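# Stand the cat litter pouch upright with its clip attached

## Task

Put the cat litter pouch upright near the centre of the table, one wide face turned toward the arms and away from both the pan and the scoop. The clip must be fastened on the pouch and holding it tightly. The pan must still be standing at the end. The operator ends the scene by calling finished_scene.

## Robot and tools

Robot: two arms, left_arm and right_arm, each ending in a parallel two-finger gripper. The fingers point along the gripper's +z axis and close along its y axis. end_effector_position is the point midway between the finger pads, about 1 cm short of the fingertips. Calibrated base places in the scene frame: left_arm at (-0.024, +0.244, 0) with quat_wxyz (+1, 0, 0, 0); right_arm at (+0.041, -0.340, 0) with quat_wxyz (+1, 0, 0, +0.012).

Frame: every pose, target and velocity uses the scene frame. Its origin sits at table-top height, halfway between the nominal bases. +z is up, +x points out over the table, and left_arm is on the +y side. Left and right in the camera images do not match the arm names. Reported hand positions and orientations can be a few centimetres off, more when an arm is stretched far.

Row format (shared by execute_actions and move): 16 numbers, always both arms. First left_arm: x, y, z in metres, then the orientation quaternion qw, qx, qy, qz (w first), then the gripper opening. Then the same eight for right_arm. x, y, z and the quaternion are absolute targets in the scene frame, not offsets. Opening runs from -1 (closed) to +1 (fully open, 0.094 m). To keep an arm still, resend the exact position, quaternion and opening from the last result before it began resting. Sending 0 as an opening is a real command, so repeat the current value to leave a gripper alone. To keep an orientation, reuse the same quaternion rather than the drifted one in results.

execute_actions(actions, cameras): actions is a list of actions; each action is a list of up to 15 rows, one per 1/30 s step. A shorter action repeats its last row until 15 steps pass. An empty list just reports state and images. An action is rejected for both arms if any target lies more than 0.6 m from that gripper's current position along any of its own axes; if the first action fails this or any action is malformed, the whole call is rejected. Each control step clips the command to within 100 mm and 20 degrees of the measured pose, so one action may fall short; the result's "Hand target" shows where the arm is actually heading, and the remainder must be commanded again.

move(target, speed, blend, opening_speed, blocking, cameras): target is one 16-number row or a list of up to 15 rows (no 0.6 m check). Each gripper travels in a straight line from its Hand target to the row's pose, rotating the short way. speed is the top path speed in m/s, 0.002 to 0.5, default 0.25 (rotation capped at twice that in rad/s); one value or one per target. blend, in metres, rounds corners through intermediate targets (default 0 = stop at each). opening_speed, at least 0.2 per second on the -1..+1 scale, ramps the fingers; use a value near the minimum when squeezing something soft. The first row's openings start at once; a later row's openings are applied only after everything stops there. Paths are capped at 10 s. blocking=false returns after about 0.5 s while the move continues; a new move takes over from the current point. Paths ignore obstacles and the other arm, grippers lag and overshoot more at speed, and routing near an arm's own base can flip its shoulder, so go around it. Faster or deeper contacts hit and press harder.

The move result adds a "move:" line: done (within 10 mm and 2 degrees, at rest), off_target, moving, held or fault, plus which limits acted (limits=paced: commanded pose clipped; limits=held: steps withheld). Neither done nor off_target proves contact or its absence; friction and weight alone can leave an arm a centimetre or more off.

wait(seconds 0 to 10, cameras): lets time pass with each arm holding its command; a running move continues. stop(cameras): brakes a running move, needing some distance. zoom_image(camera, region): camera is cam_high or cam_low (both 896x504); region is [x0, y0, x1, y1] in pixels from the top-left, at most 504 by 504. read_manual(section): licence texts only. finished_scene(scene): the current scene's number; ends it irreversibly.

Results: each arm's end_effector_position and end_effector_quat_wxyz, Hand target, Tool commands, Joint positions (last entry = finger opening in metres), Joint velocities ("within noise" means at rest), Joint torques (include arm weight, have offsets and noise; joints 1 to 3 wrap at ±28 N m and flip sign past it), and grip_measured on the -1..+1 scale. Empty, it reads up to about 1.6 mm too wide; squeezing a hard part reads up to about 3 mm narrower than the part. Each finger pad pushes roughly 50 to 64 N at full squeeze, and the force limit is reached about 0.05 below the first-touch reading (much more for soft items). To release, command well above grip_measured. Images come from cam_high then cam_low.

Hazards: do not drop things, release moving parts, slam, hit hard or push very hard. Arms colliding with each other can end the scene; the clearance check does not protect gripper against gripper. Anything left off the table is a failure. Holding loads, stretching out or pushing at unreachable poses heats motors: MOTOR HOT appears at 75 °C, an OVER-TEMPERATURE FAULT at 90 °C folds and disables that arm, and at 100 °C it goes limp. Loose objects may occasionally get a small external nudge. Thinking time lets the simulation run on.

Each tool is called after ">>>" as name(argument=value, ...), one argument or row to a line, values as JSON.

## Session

>>> execute_actions(
  actions=[],
)

>>> zoom_image(
  camera="cam_high",
  region=[300, 120, 720, 400],
)

>>> zoom_image(
  camera="cam_low",
  region=[300, 120, 720, 360],
)

Scene clock: 0.00 s.
left_arm: end_effector_position=(+0.3753, +0.2803, +0.1187) grip_measured=+1.000 end_effector_quat_wxyz=(+0.608, -0.085, +0.784, +0.097) | right_arm: end_effector_position=(+0.4303, -0.3612, +0.1128) grip_measured=+1.000 end_effector_quat_wxyz=(+0.600, +0.083, +0.792, -0.075)
Joint positions: left_arm=[-0.044 1.55 0.377 0.916 -0.3 -0.028 0.094] | right_arm=[0.05 1.509 0.343 0.881 0.291 0.063 0.094]
Joint velocities: within noise
Joint torques (N m): no reading
Motor temperatures (°C): left_arm=[28 29 33 29 28 30 28] | right_arm=[27 32 31 27 26 27 28]
Heat: left arm: 33 °C; right arm: 32 °C.
Hand target: left_arm +0.3767, +0.2804, +0.1227; +0.611, -0.086, +0.781, +0.096 | right_arm +0.4308, -0.3615, +0.1141; +0.600, +0.083, +0.792, -0.076
Tool commands: left_gripper/opening=+1.0 right_gripper/opening=+1.0

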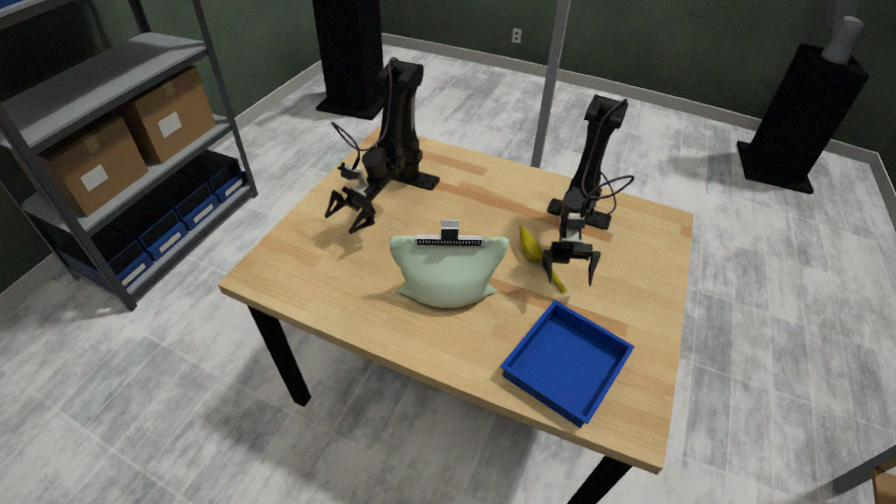

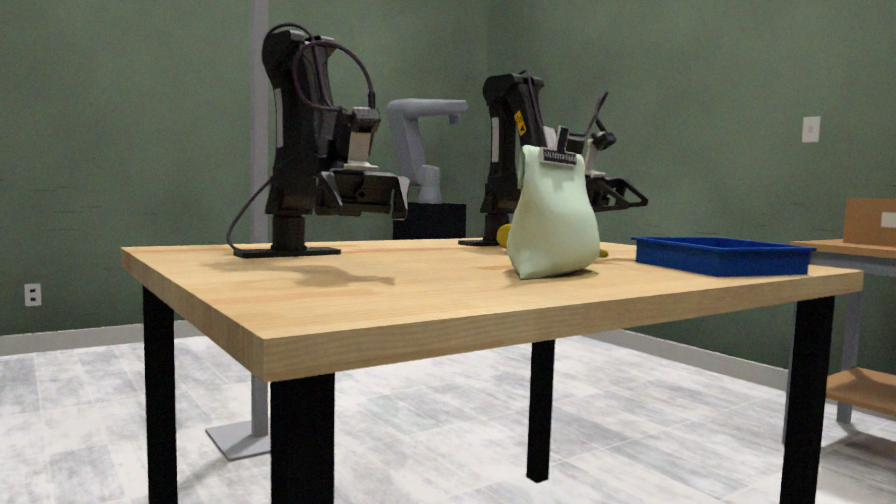

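Scaled by 1.200.

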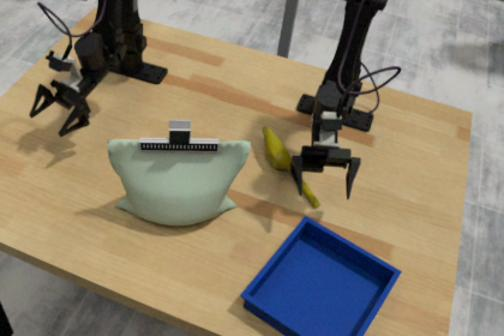

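Scaled by 1.200.

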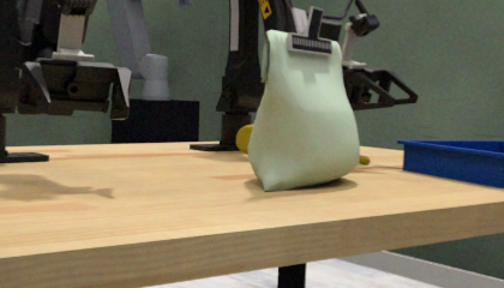

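>>> zoom_image(
  camera="cam_high",
  region=[380, 205, 520, 315],
)

>>> zoom_image(
  camera="cam_low",
  region=[480, 110, 650, 290],
)

Scaled by 3.600.

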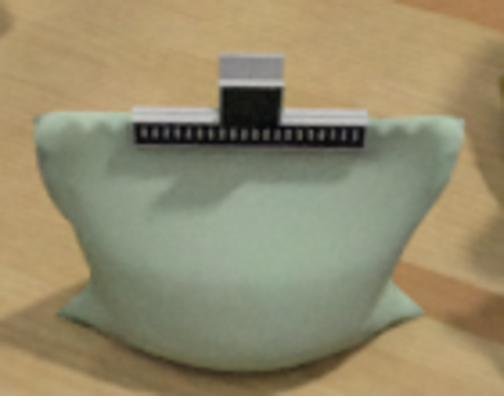

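Scaled by 2.800.

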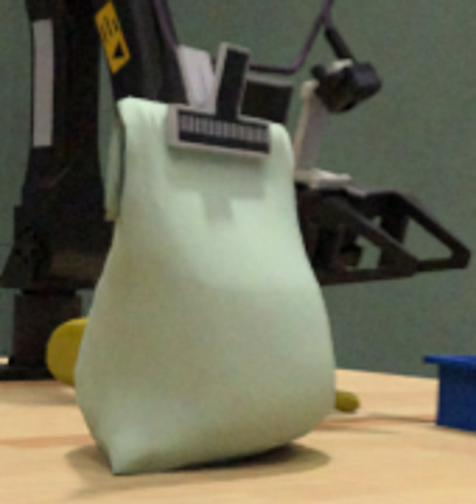

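>>> move(
  target=[
    [0.345,0.22,0.25,0.3630,0.4998,0.7560,-0.2169,0.1, 0.33,-0.22,0.225,0.310,-0.646,0.6356,0.2876,0.0],
    [0.372,0.14,0.245,0.3630,0.4998,0.7560,-0.2169,0.1, 0.33,-0.22,0.225,0.310,-0.646,0.6356,0.2876,0.0],
    [0.396,0.090,0.198,0.3630,0.4998,0.7560,-0.2169,0.1, 0.33,-0.22,0.225,0.310,-0.646,0.6356,0.2876,0.0],
  ],
  speed=[0.5,0.3,0.12],
  blend=[0.02,0.01,0],
)

>>> zoom_image(
  camera="cam_high",
  region=[380, 150, 580, 310],
)

>>> zoom_image(
  camera="cam_low",
  region=[450, 60, 690, 290],
)

Scene clock: 8.53 s.
left_arm: end_effector_position=(+0.3959, +0.0906, +0.2056) grip_measured=+0.101 end_effector_quat_wxyz=(+0.369, +0.503, +0.752, -0.211) | right_arm: end_effector_position=(+0.3283, -0.2229, +0.2208) grip_measured=+0.003 end_effector_quat_wxyz=(-0.309, +0.644, -0.640, -0.282)
Joint positions: left_arm=[-0.089 1.763 1.528 -0.773 0.715 0.876 0.052] | right_arm=[-0.093 1.623 1.48 -1.46 -0.863 -1.661 0.047]
Joint velocities: within noise
Joint torques (N m): left_arm=[-0.06 -6.98 6.3 1.37 0.42 -0.05] | right_arm=[0.58 -5.23 8.05 -0.02 -0.62 -0.1]
Motor temperatures (°C): left_arm=[28 30 34 31 28 30 28] | right_arm=[27 32 33 29 26 27 28]
Heat: left arm: 34 °C; right arm: 33 °C.
Hand target: left_arm +0.3958, +0.0900, +0.1981; +0.363, +0.500, +0.756, -0.217 | right_arm +0.3299, -0.2200, +0.2250; -0.310, +0.646, -0.636, -0.287
Off the commanded pose: left_arm 0.008 m, 1 deg | right_arm 0.005 m, 1 deg.
move: done

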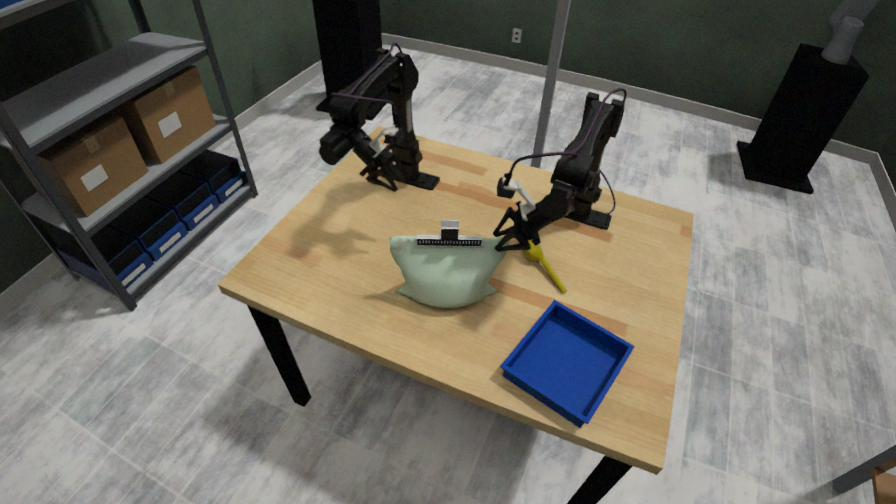

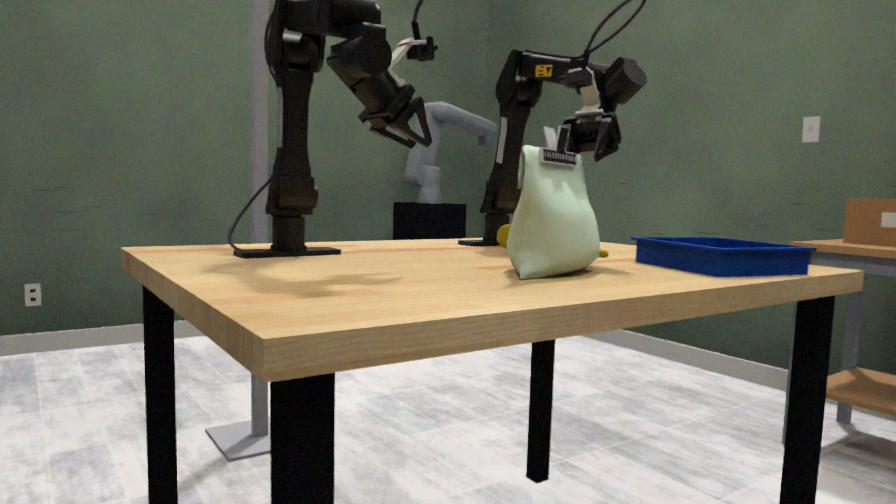

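Scaled by 2.520.

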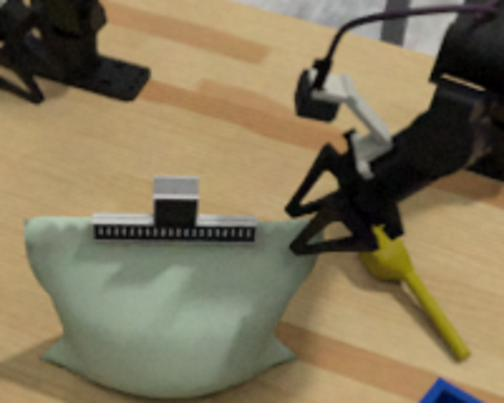

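Scaled by 2.100.

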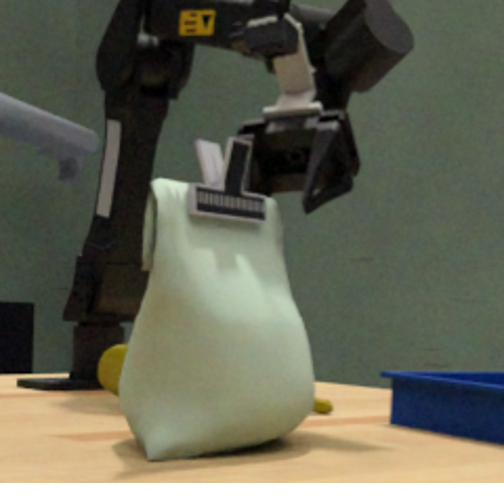

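>>> move(
  target=[
    [0.397,0.089,0.181,0.3630,0.4998,0.7560,-0.2169,0.1, 0.33,-0.22,0.225,0.310,-0.646,0.6356,0.2876,0.0],
    [0.397,0.089,0.181,0.3630,0.4998,0.7560,-0.2169,-1, 0.33,-0.22,0.225,0.310,-0.646,0.6356,0.2876,0.0],
    [0.390,0.091,0.212,0.3630,0.4998,0.7560,-0.2169,-1, 0.33,-0.22,0.225,0.310,-0.646,0.6356,0.2876,0.0],
    [0.31,0.098,0.215,0.3222,0.6177,0.6632,-0.2738,-1, 0.33,-0.24,0.225,0.310,-0.646,0.6356,0.2876,0.0],
  ],
  speed=[0.1,0.1,0.1,0.08],
  blend=[0,0,0.01,0],
)

>>> zoom_image(
  camera="cam_high",
  region=[380, 130, 590, 310],
)

>>> zoom_image(
  camera="cam_low",
  region=[430, 60, 690, 290],
)

Scene clock: 14.53 s.
left_arm: end_effector_position=(+0.3191, +0.0957, +0.1874) grip_measured=-0.986 end_effector_quat_wxyz=(+0.306, +0.622, +0.669, -0.270) | right_arm: end_effector_position=(+0.3266, -0.2386, +0.2209) grip_measured=+0.003 end_effector_quat_wxyz=(-0.306, +0.649, -0.636, -0.284)
Joint positions: left_arm=[-0.053 1.748 1.497 -1.152 0.827 1.371 0.001] | right_arm=[-0.148 1.652 1.51 -1.543 -0.857 -1.768 0.047]
Joint velocities: within noise
Joint torques (N m): left_arm=[1.2 -11.25 9.07 0.1 0.8 0.01] | right_arm=[-0.9 -4.98 7.8 -0.19 -0.62 -0.11]
Motor temperatures (°C): left_arm=[28 32 35 31 28 30 28] | right_arm=[27 33 34 29 26 27 28]
Heat: left arm: 35 °C; right arm: 34 °C.
Hand target: left_arm +0.3102, +0.0973, +0.2137; +0.323, +0.617, +0.663, -0.273 | right_arm +0.3299, -0.2400, +0.2249; -0.310, +0.646, -0.636, -0.287
Off the commanded pose: left_arm 0.029 m, 2 deg | right_arm 0.006 m, 1 deg.
move: off_target (left_arm); target 2's new opening was sent with left_arm's hand 0.011 m and 2 deg from that target

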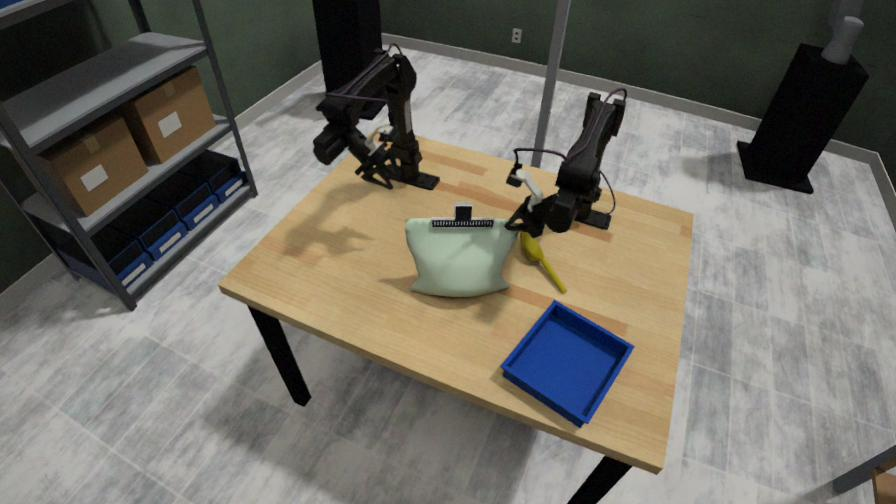

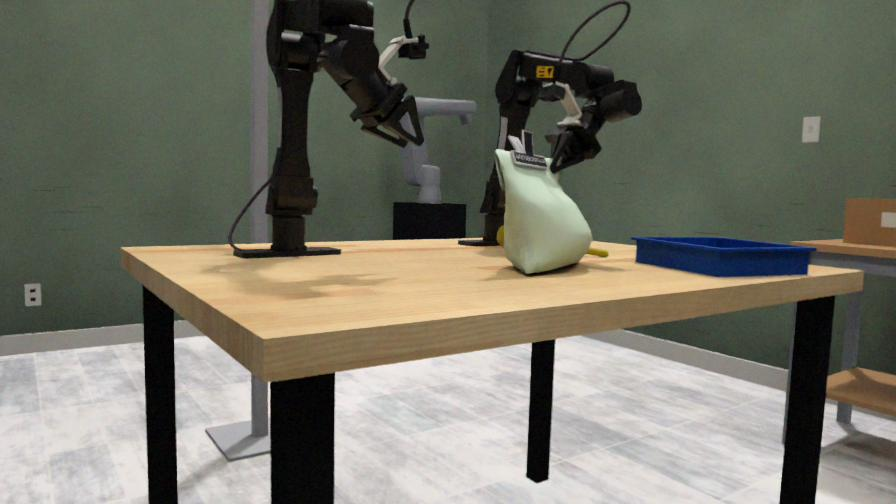

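Scaled by 2.400.

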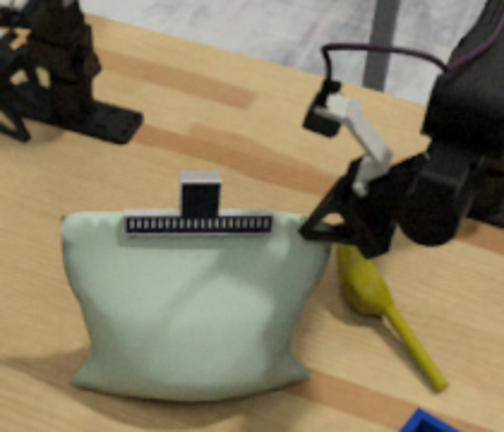

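Scaled by 1.938.

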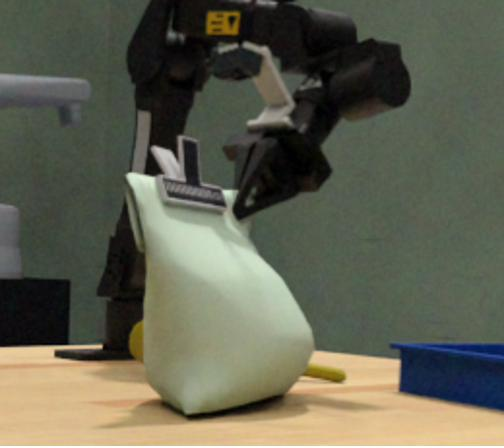

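>>> move(
  target=[
    [0.305,0.096,0.236,0.3222,0.6177,0.6632,-0.2738,-1, 0.33,-0.24,0.225,0.310,-0.646,0.6356,0.2876,0.1],
    [0.230,0.076,0.240,0.3024,0.6624,0.6185,-0.2956,-1, 0.33,-0.24,0.225,0.310,-0.646,0.6356,0.2876,0.1],
  ],
  speed=0.09,
  blend=0.01,
)

>>> zoom_image(
  camera="cam_high",
  region=[380, 120, 590, 300],
)

>>> zoom_image(
  camera="cam_low",
  region=[410, 60, 670, 290],
)

Scene clock: 18.73 s.
left_arm: end_effector_position=(+0.2436, +0.0876, +0.2120) grip_measured=-0.986 end_effector_quat_wxyz=(+0.265, +0.664, +0.643, -0.274) | right_arm: end_effector_position=(+0.3264, -0.2386, +0.2210) grip_measured=+0.097 end_effector_quat_wxyz=(-0.306, +0.649, -0.636, -0.285)
Joint positions: left_arm=[-0.117 1.558 1.421 -1.349 0.778 1.45 0.001] | right_arm=[-0.148 1.652 1.511 -1.544 -0.857 -1.768 0.052]
Joint velocities: within noise
Joint torques (N m): left_arm=[-0.54 -10.02 6.87 0.24 1.53 0.13] | right_arm=[-0.87 -5.19 7.9 -0.17 -0.58 -0.1]
Motor temperatures (°C): left_arm=[28 34 36 31 29 30 28] | right_arm=[27 33 35 28 26 27 28]
Heat: left arm: 36 °C; right arm: 35 °C.
Hand target: left_arm +0.2302, +0.0769, +0.2388; +0.302, +0.663, +0.619, -0.295 | right_arm +0.3299, -0.2400, +0.2250; -0.310, +0.646, -0.636, -0.287
Off the commanded pose: left_arm 0.033 m, 6 deg | right_arm 0.006 m, 1 deg.
move: off_target (left_arm); blend cut to 0 m at target 1

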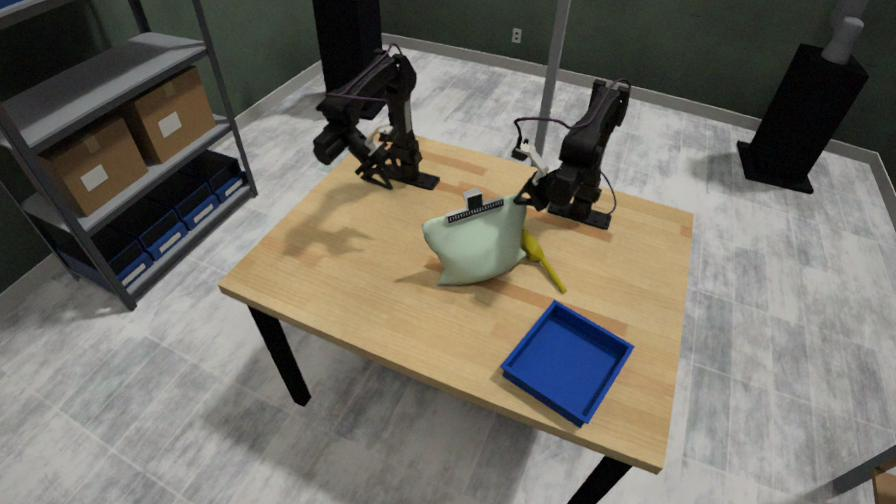

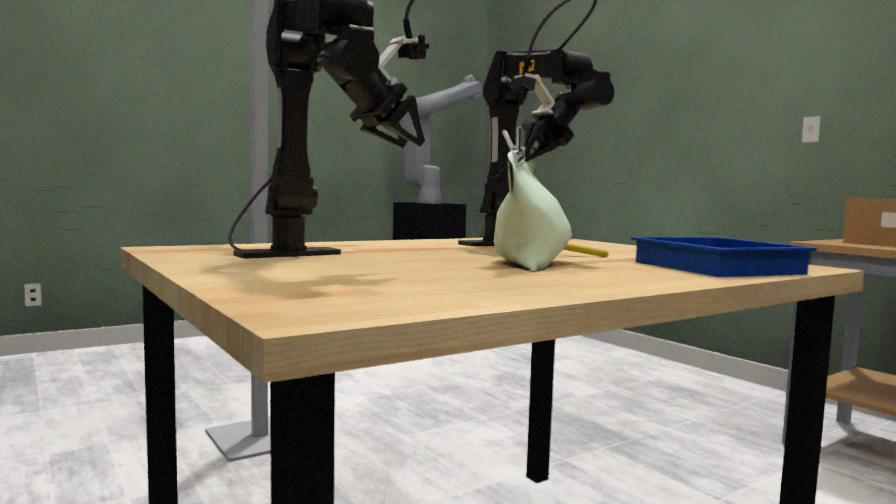

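Scaled by 2.400.

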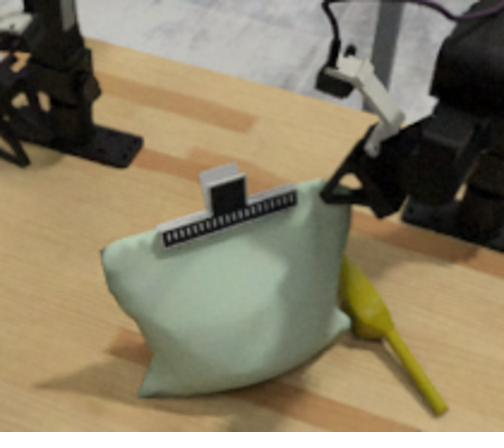

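Scaled by 1.938.

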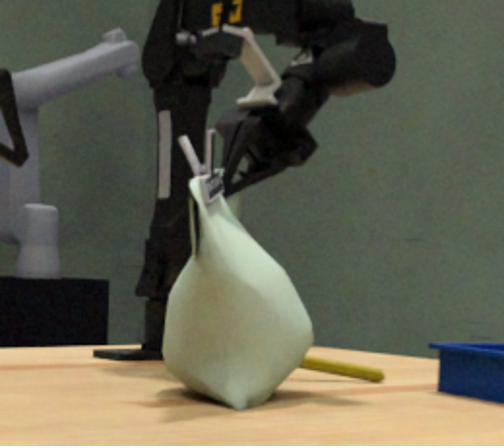

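>>> move(
  target=[
    [0.230,0.076,0.240,0.3024,0.6624,0.6185,-0.2956,-1, 0.43,-0.24,0.17,0,0,0.8434,0.5374,-0.9],
    [0.230,0.076,0.240,0.3024,0.6624,0.6185,-0.2956,-1, 0.50,-0.14,0.095,0,0,0.8434,0.5374,-0.9],
    [0.235,0.074,0.240,0.3024,0.6624,0.6185,-0.2956,-1, 0.50,-0.045,0.085,0,0,0.8434,0.5374,-0.9],
  ],
  speed=[0.5,0.35,0.25],
  blend=[0.03,0.02,0],
)

>>> zoom_image(
  camera="cam_high",
  region=[360, 120, 590, 310],
)

>>> zoom_image(
  camera="cam_low",
  region=[410, 60, 670, 290],
)

Scene clock: 24.97 s.
left_arm: end_effector_position=(+0.2430, +0.0868, +0.2120) grip_measured=-0.986 end_effector_quat_wxyz=(+0.265, +0.666, +0.641, -0.274) | right_arm: end_effector_position=(+0.4988, -0.0414, +0.0719) grip_measured=-0.898 end_effector_quat_wxyz=(-0.015, +0.006, +0.846, +0.533)
Joint positions: left_arm=[-0.121 1.558 1.421 -1.349 0.778 1.455 0.001] | right_arm=[0.264 2.385 1.781 -0.464 -1.057 0.6 0.005]
Joint velocities: within noise
Joint torques (N m): left_arm=[-0.65 -8.54 8.5 0.34 1.49 -0.01] | right_arm=[-0.85 -15.57 4.79 1.01 -0.5 -0.02]
Motor temperatures (°C): left_arm=[28 36 36 30 29 30 28] | right_arm=[27 34 35 28 27 27 28]
Heat: left arm: 36 °C; right arm: 35 °C.
Hand target: left_arm +0.2346, +0.0750, +0.2391; +0.302, +0.663, +0.618, -0.295 | right_arm +0.5001, -0.0449, +0.0849; +0.000, +0.000, +0.843, +0.537
Off the commanded pose: left_arm 0.032 m, 6 deg | right_arm 0.014 m, 2 deg.
move: off_target (left_arm, right_arm)

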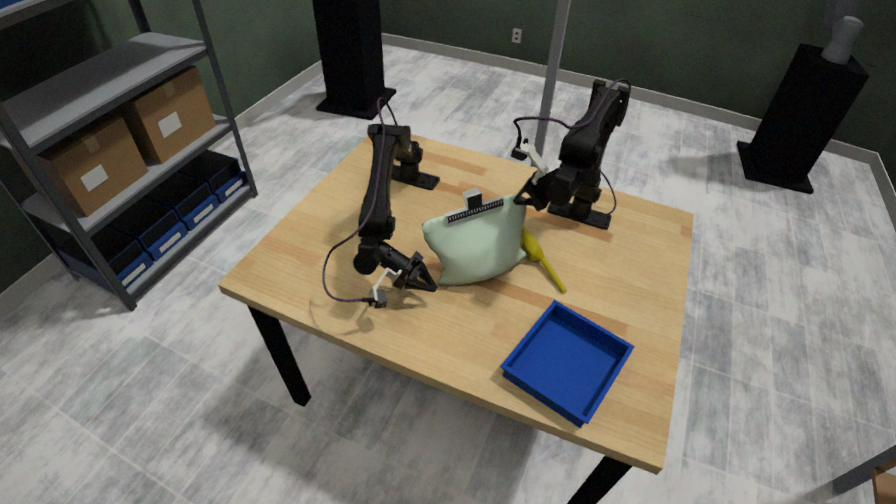

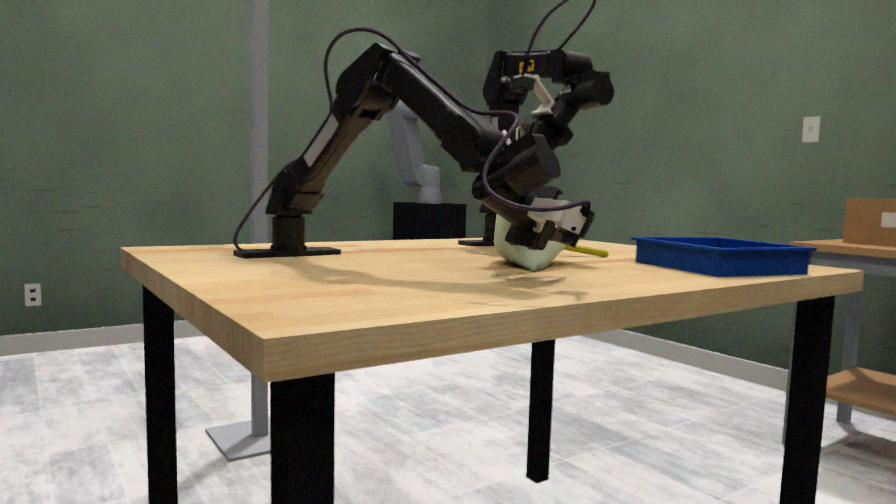

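Scaled by 2.191.

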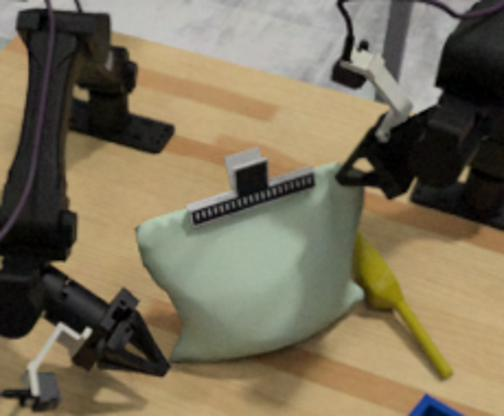

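Scaled by 1.938.

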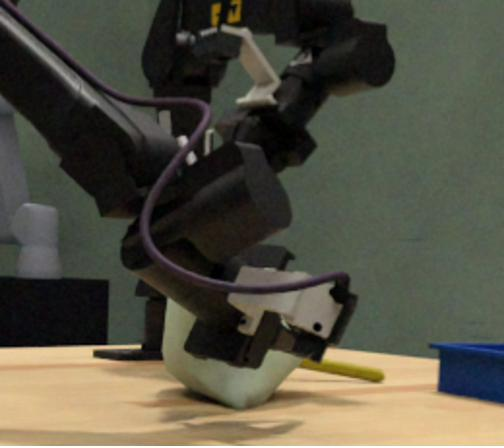

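>>> move(
  target=[
    [0.235,0.074,0.240,0.3024,0.6624,0.6185,-0.2956,-1, 0.50,0.0,0.09,0,0,0.8434,0.5374,-0.9],
    [0.240,0.073,0.240,0.3024,0.6624,0.6185,-0.2956,-1, 0.45,-0.005,0.09,0,0,0.8434,0.5374,-0.9],
    [0.248,0.072,0.240,0.3024,0.6624,0.6185,-0.2956,-1, 0.38,-0.035,0.09,0,0,0.8434,0.5374,-0.9],
    [0.256,0.071,0.240,0.3024,0.6624,0.6185,-0.2956,-1, 0.315,-0.075,0.095,0,0,0.8434,0.5374,-0.9],
  ],
  speed=[0.15,0.12,0.09,0.09],
  blend=[0.01,0.02,0.02,0],
)

>>> zoom_image(
  camera="cam_high",
  region=[360, 120, 590, 310],
)

>>> zoom_image(
  camera="cam_low",
  region=[370, 60, 630, 290],
)

Scene clock: 28.30 s.
left_arm: end_effector_position=(+0.2439, +0.0904, +0.2125) grip_measured=-0.986 end_effector_quat_wxyz=(+0.242, +0.666, +0.650, -0.275) | right_arm: end_effector_position=(+0.3363, -0.0758, +0.0933) grip_measured=-0.898 end_effector_quat_wxyz=(+0.031, +0.012, +0.849, +0.528)
Joint positions: left_arm=[-0.121 1.594 1.475 -1.411 0.749 1.459 0.001] | right_arm=[0.325 1.714 0.817 0.022 -0.96 0.749 0.005]
Joint velocities: within noise
Joint torques (N m): left_arm=[-0.36 -5.64 10.54 0.77 1.81 0.05] | right_arm=[0.76 -8.61 3.7 0.76 -1.08 -0.25]
Motor temperatures (°C): left_arm=[28 35 36 30 30 30 29] | right_arm=[27 36 35 29 27 27 28]
Heat: left arm: 36 °C; right arm: 36 °C.
Hand target: left_arm +0.2533, +0.0736, +0.2403; +0.301, +0.664, +0.618, -0.295 | right_arm +0.3162, -0.0746, +0.0949; +0.001, +0.001, +0.843, +0.538
Off the commanded pose: left_arm 0.036 m, 8 deg | right_arm 0.021 m, 4 deg.
move: off_target (left_arm, right_arm)

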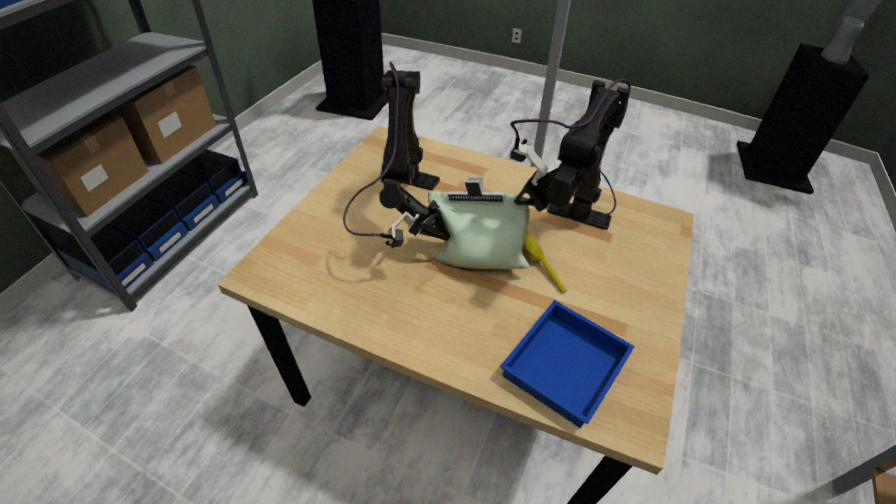

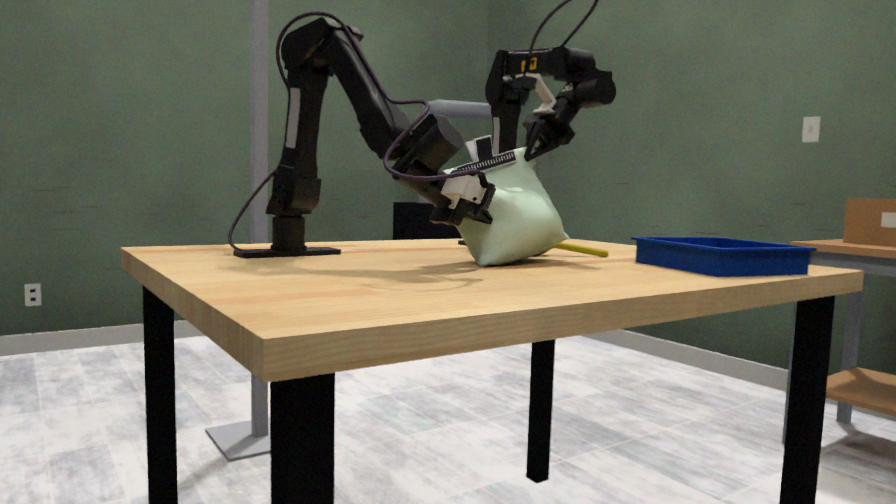

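Scaled by 2.191.

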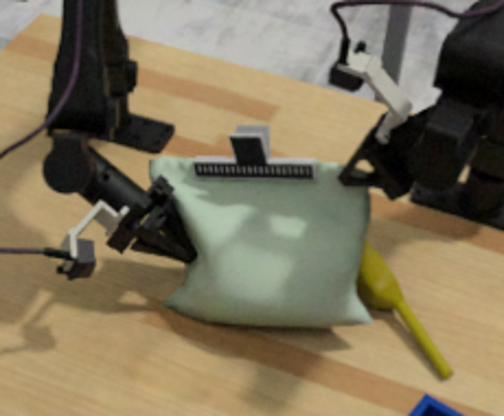

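Scaled by 1.938.

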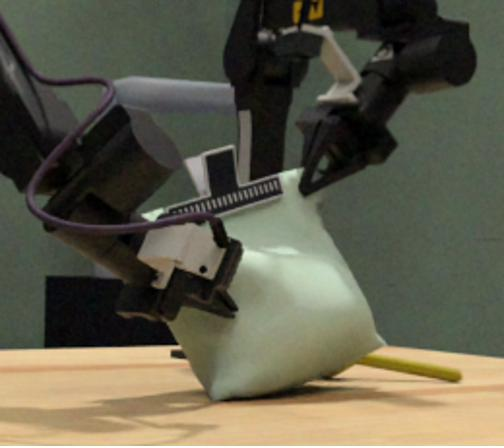

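>>> move(
  target=[
    [0.256,0.071,0.240,0.3024,0.6624,0.6185,-0.2956,-1, 0.375,-0.08,0.095,0,0,0.8434,0.5374,0.1],
    [0.256,0.071,0.240,0.3024,0.6624,0.6185,-0.2956,-1, 0.39,-0.19,0.12,0,0,0.8434,0.5374,0.1],
    [0.256,0.071,0.240,0.3024,0.6624,0.6185,-0.2956,-1, 0.325,-0.225,0.222,0.2892,-0.6888,0.5890,0.3085,0.1],
  ],
  speed=[0.25,0.4,0.5],
  blend=[0.015,0.03,0],
)

>>> zoom_image(
  camera="cam_high",
  region=[360, 120, 590, 310],
)

>>> zoom_image(
  camera="cam_low",
  region=[370, 60, 630, 290],
)

Scene clock: 31.97 s.
left_arm: end_effector_position=(+0.2458, +0.0883, +0.2156) grip_measured=-0.986 end_effector_quat_wxyz=(+0.250, +0.666, +0.646, -0.278) | right_arm: end_effector_position=(+0.3247, -0.2234, +0.2124) grip_measured=+0.098 end_effector_quat_wxyz=(-0.295, +0.682, -0.602, -0.294)
Joint positions: left_arm=[-0.119 1.596 1.481 -1.407 0.766 1.463 0.001] | right_arm=[-0.09 1.69 1.52 -1.546 -0.849 -1.827 0.052]
Joint velocities: within noise
Joint torques (N m): left_arm=[-0.51 -5.78 10.15 0.74 1.63 -0.02] | right_arm=[-0.81 -7.61 7.27 -0.23 -0.6 -0.13]
Motor temperatures (°C): left_arm=[28 34 37 30 30 30 29] | right_arm=[27 37 35 29 27 27 28]
Heat: left arm: 37 °C; right arm: 37 °C.
Hand target: left_arm +0.2538, +0.0731, +0.2403; +0.301, +0.664, +0.618, -0.295 | right_arm +0.3248, -0.2245, +0.2214; -0.305, +0.682, -0.599, -0.288
Off the commanded pose: left_arm 0.032 m, 7 deg | right_arm 0.010 m, 2 deg.
joint sent to its limit (right arm) — joint 4 (wrist pitch), lower limit. The joint targets are off in orientation, not in position.
move: off_target (left_arm)

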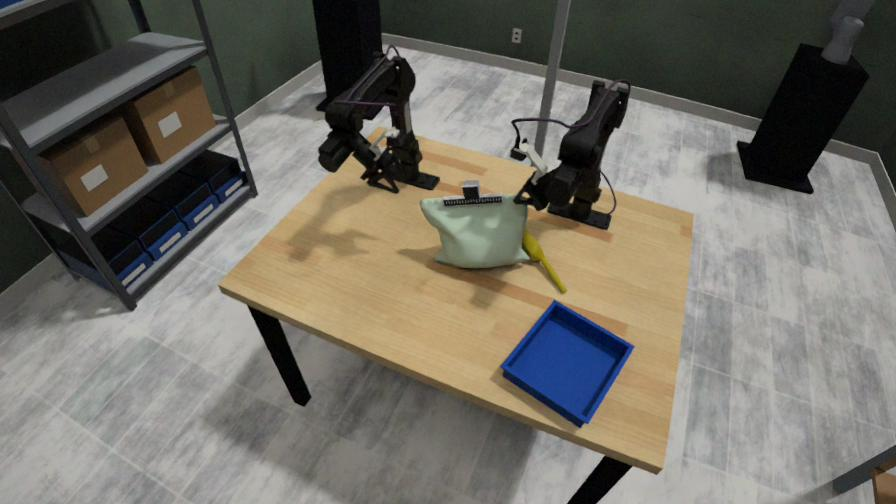

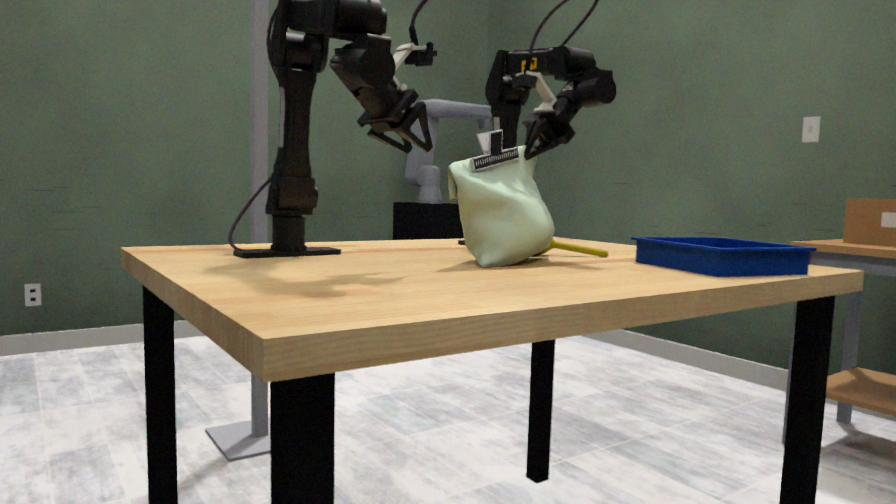

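Scaled by 2.191.

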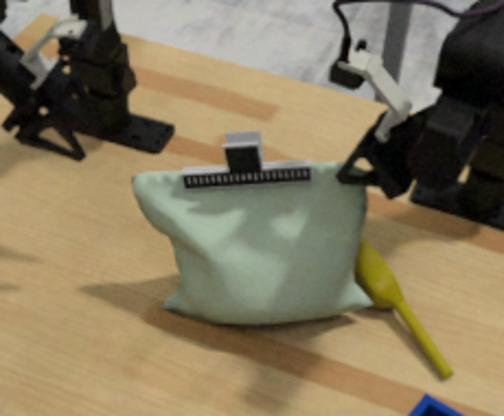

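Scaled by 1.938.

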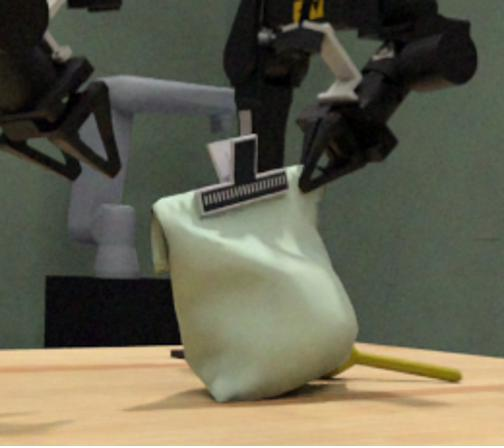

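>>> move(
  target=[
    [0.256,0.071,0.240,0.3024,0.6624,0.6185,-0.2956,-1, 0.337,-0.18,0.213,0.2670,-0.7282,0.5395,0.3280,0.1],
    [0.256,0.071,0.240,0.3024,0.6624,0.6185,-0.2956,-1, 0.322,-0.128,0.168,0.2670,-0.7282,0.5395,0.3280,0.1],
    [0.256,0.071,0.240,0.3024,0.6624,0.6185,-0.2956,-1, 0.322,-0.128,0.168,0.2670,-0.7282,0.5395,0.3280,-1],
    [0.258,0.076,0.243,0.3024,0.6624,0.6185,-0.2956,-1, 0.316,-0.132,0.222,0.2670,-0.7282,0.5395,0.3280,-1],
    [0.270,0.080,0.243,0.3024,0.6624,0.6185,-0.2956,-1, 0.264,-0.144,0.230,0.3174,-0.6292,0.6523,0.2794,-1],
  ],
  speed=[0.2,0.12,0.1,0.1,0.09],
  blend=[0.01,0,0,0.01,0],
)

>>> zoom_image(
  camera="cam_high",
  region=[360, 110, 590, 300],
)

>>> zoom_image(
  camera="cam_low",
  region=[350, 50, 610, 290],
)

Scene clock: 38.33 s.
left_arm: end_effector_position=(+0.2643, +0.0817, +0.2260) grip_measured=-0.986 end_effector_quat_wxyz=(+0.278, +0.667, +0.627, -0.291) | right_arm: end_effector_position=(+0.2653, -0.1568, +0.2062) grip_measured=-0.981 end_effector_quat_wxyz=(+0.267, -0.629, +0.682, +0.261)
Joint positions: left_arm=[-0.109 1.659 1.558 -1.411 0.826 1.498 0.001] | right_arm=[0.238 1.324 1.193 -1.152 -0.72 -1.118 0.001]
Joint velocities: within noise
Joint torques (N m): left_arm=[1.09 -6.08 10.06 0.46 0.93 0.08] | right_arm=[0.29 -7.31 6.6 1.04 -1.4 0.03]
Motor temperatures (°C): left_arm=[28 34 38 30 30 30 29] | right_arm=[27 38 35 28 27 27 28]
Heat: left arm: 38 °C; right arm: 38 °C.
Hand target: left_arm +0.2694, +0.0802, +0.2427; +0.303, +0.662, +0.619, -0.295 | right_arm +0.2628, -0.1455, +0.2300; -0.315, +0.631, -0.651, -0.279
Off the commanded pose: left_arm 0.018 m, 3 deg | right_arm 0.027 m, 7 deg.
move: off_target (left_arm, right_arm)

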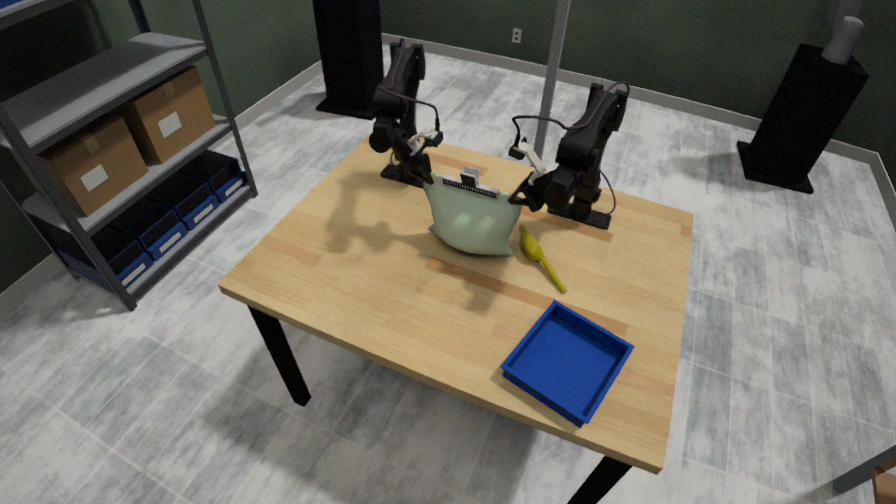

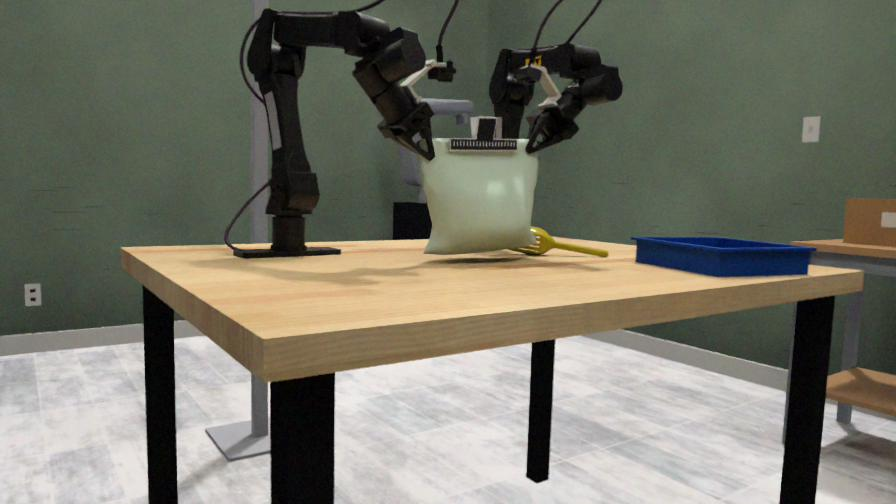

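Scaled by 2.191.

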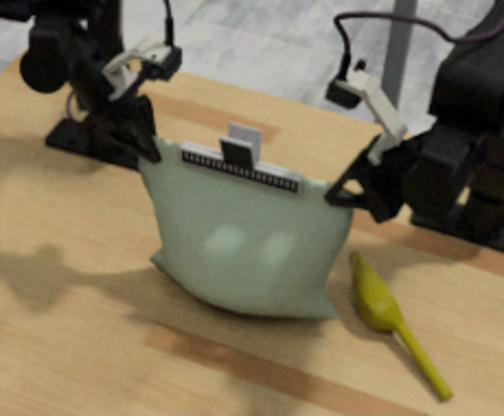

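Scaled by 1.938.

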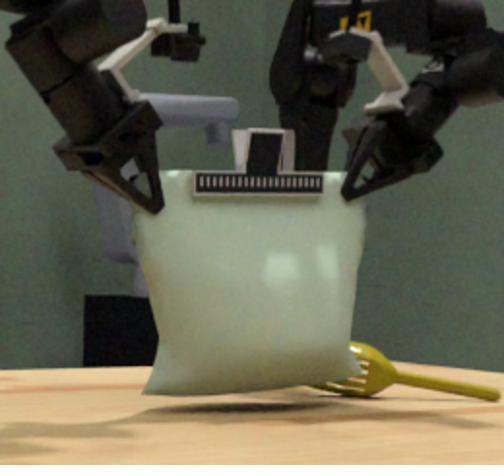

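>>> move(
  target=[
    [0.268,0.080,0.203,0.3024,0.6624,0.6185,-0.2956,-1, 0.264,-0.152,0.200,0.3174,-0.6292,0.6523,0.2794,-1],
    [0.268,0.080,0.203,0.3024,0.6624,0.6185,-0.2956,-0.4, 0.264,-0.152,0.200,0.3174,-0.6292,0.6523,0.2794,-0.4],
  ],
  speed=0.05,
  opening_speed=0.7,
)

>>> zoom_image(
  camera="cam_high",
  region=[360, 110, 590, 300],
)

>>> zoom_image(
  camera="cam_low",
  region=[350, 50, 610, 290],
)

Scene clock: 41.47 s.
left_arm: end_effector_position=(+0.2703, +0.0805, +0.1981) grip_measured=-0.401 end_effector_quat_wxyz=(+0.292, +0.664, +0.623, -0.294) | right_arm: end_effector_position=(+0.2658, -0.1524, +0.1958) grip_measured=-0.402 end_effector_quat_wxyz=(-0.307, +0.631, -0.658, -0.274)
Joint positions: left_arm=[-0.101 1.659 1.434 -1.271 0.852 1.5 0.028] | right_arm=[0.218 1.286 1.077 -1.02 -0.793 -1.143 0.028]
Joint velocities: within noise
Joint torques (N m): left_arm=[0.44 -7.66 5.35 0.6 0.65 -0.01] | right_arm=[-0.79 -4.92 5.76 0.8 -0.73 0.02]
Motor temperatures (°C): left_arm=[28 34 38 30 30 30 29] | right_arm=[27 37 35 29 27 27 28]
Heat: left arm: 38 °C; right arm: 37 °C.
Hand target: left_arm +0.2680, +0.0800, +0.2029; +0.302, +0.662, +0.618, -0.296 | right_arm +0.2641, -0.1520, +0.2000; -0.317, +0.629, -0.652, -0.279
Off the commanded pose: left_arm 0.005 m, 1 deg | right_arm 0.005 m, 1 deg.
move: done; target 2's new opening was sent with right_arm's hand 0.016 m and 5 deg from that target

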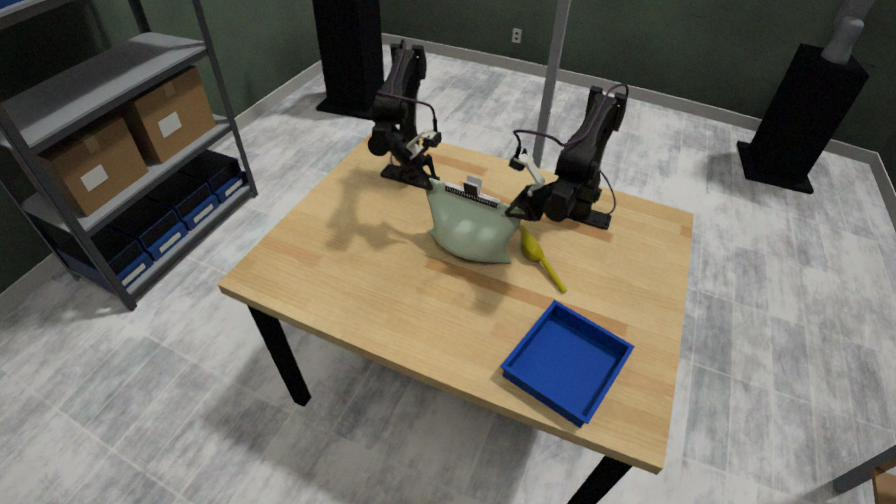

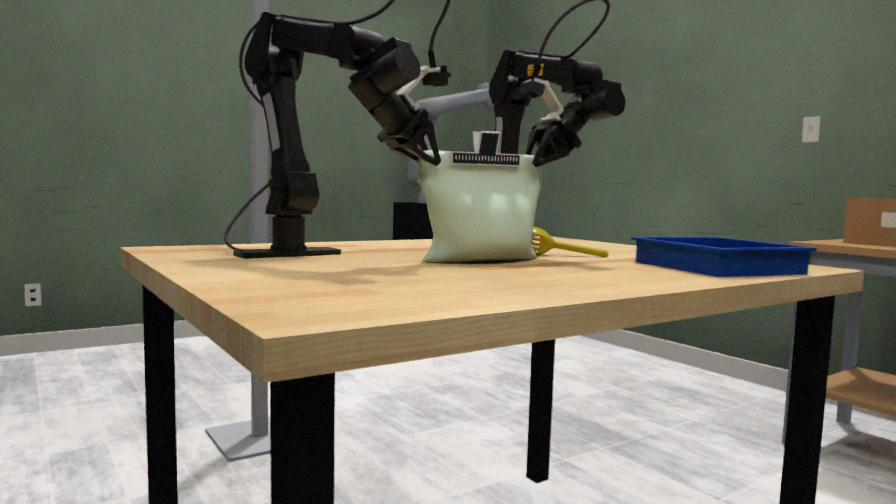

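Scaled by 2.191.

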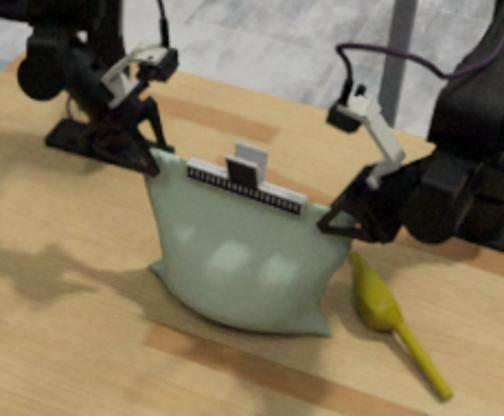

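Scaled by 1.938.

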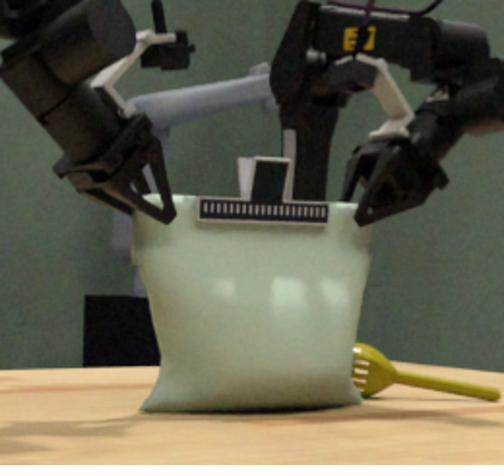

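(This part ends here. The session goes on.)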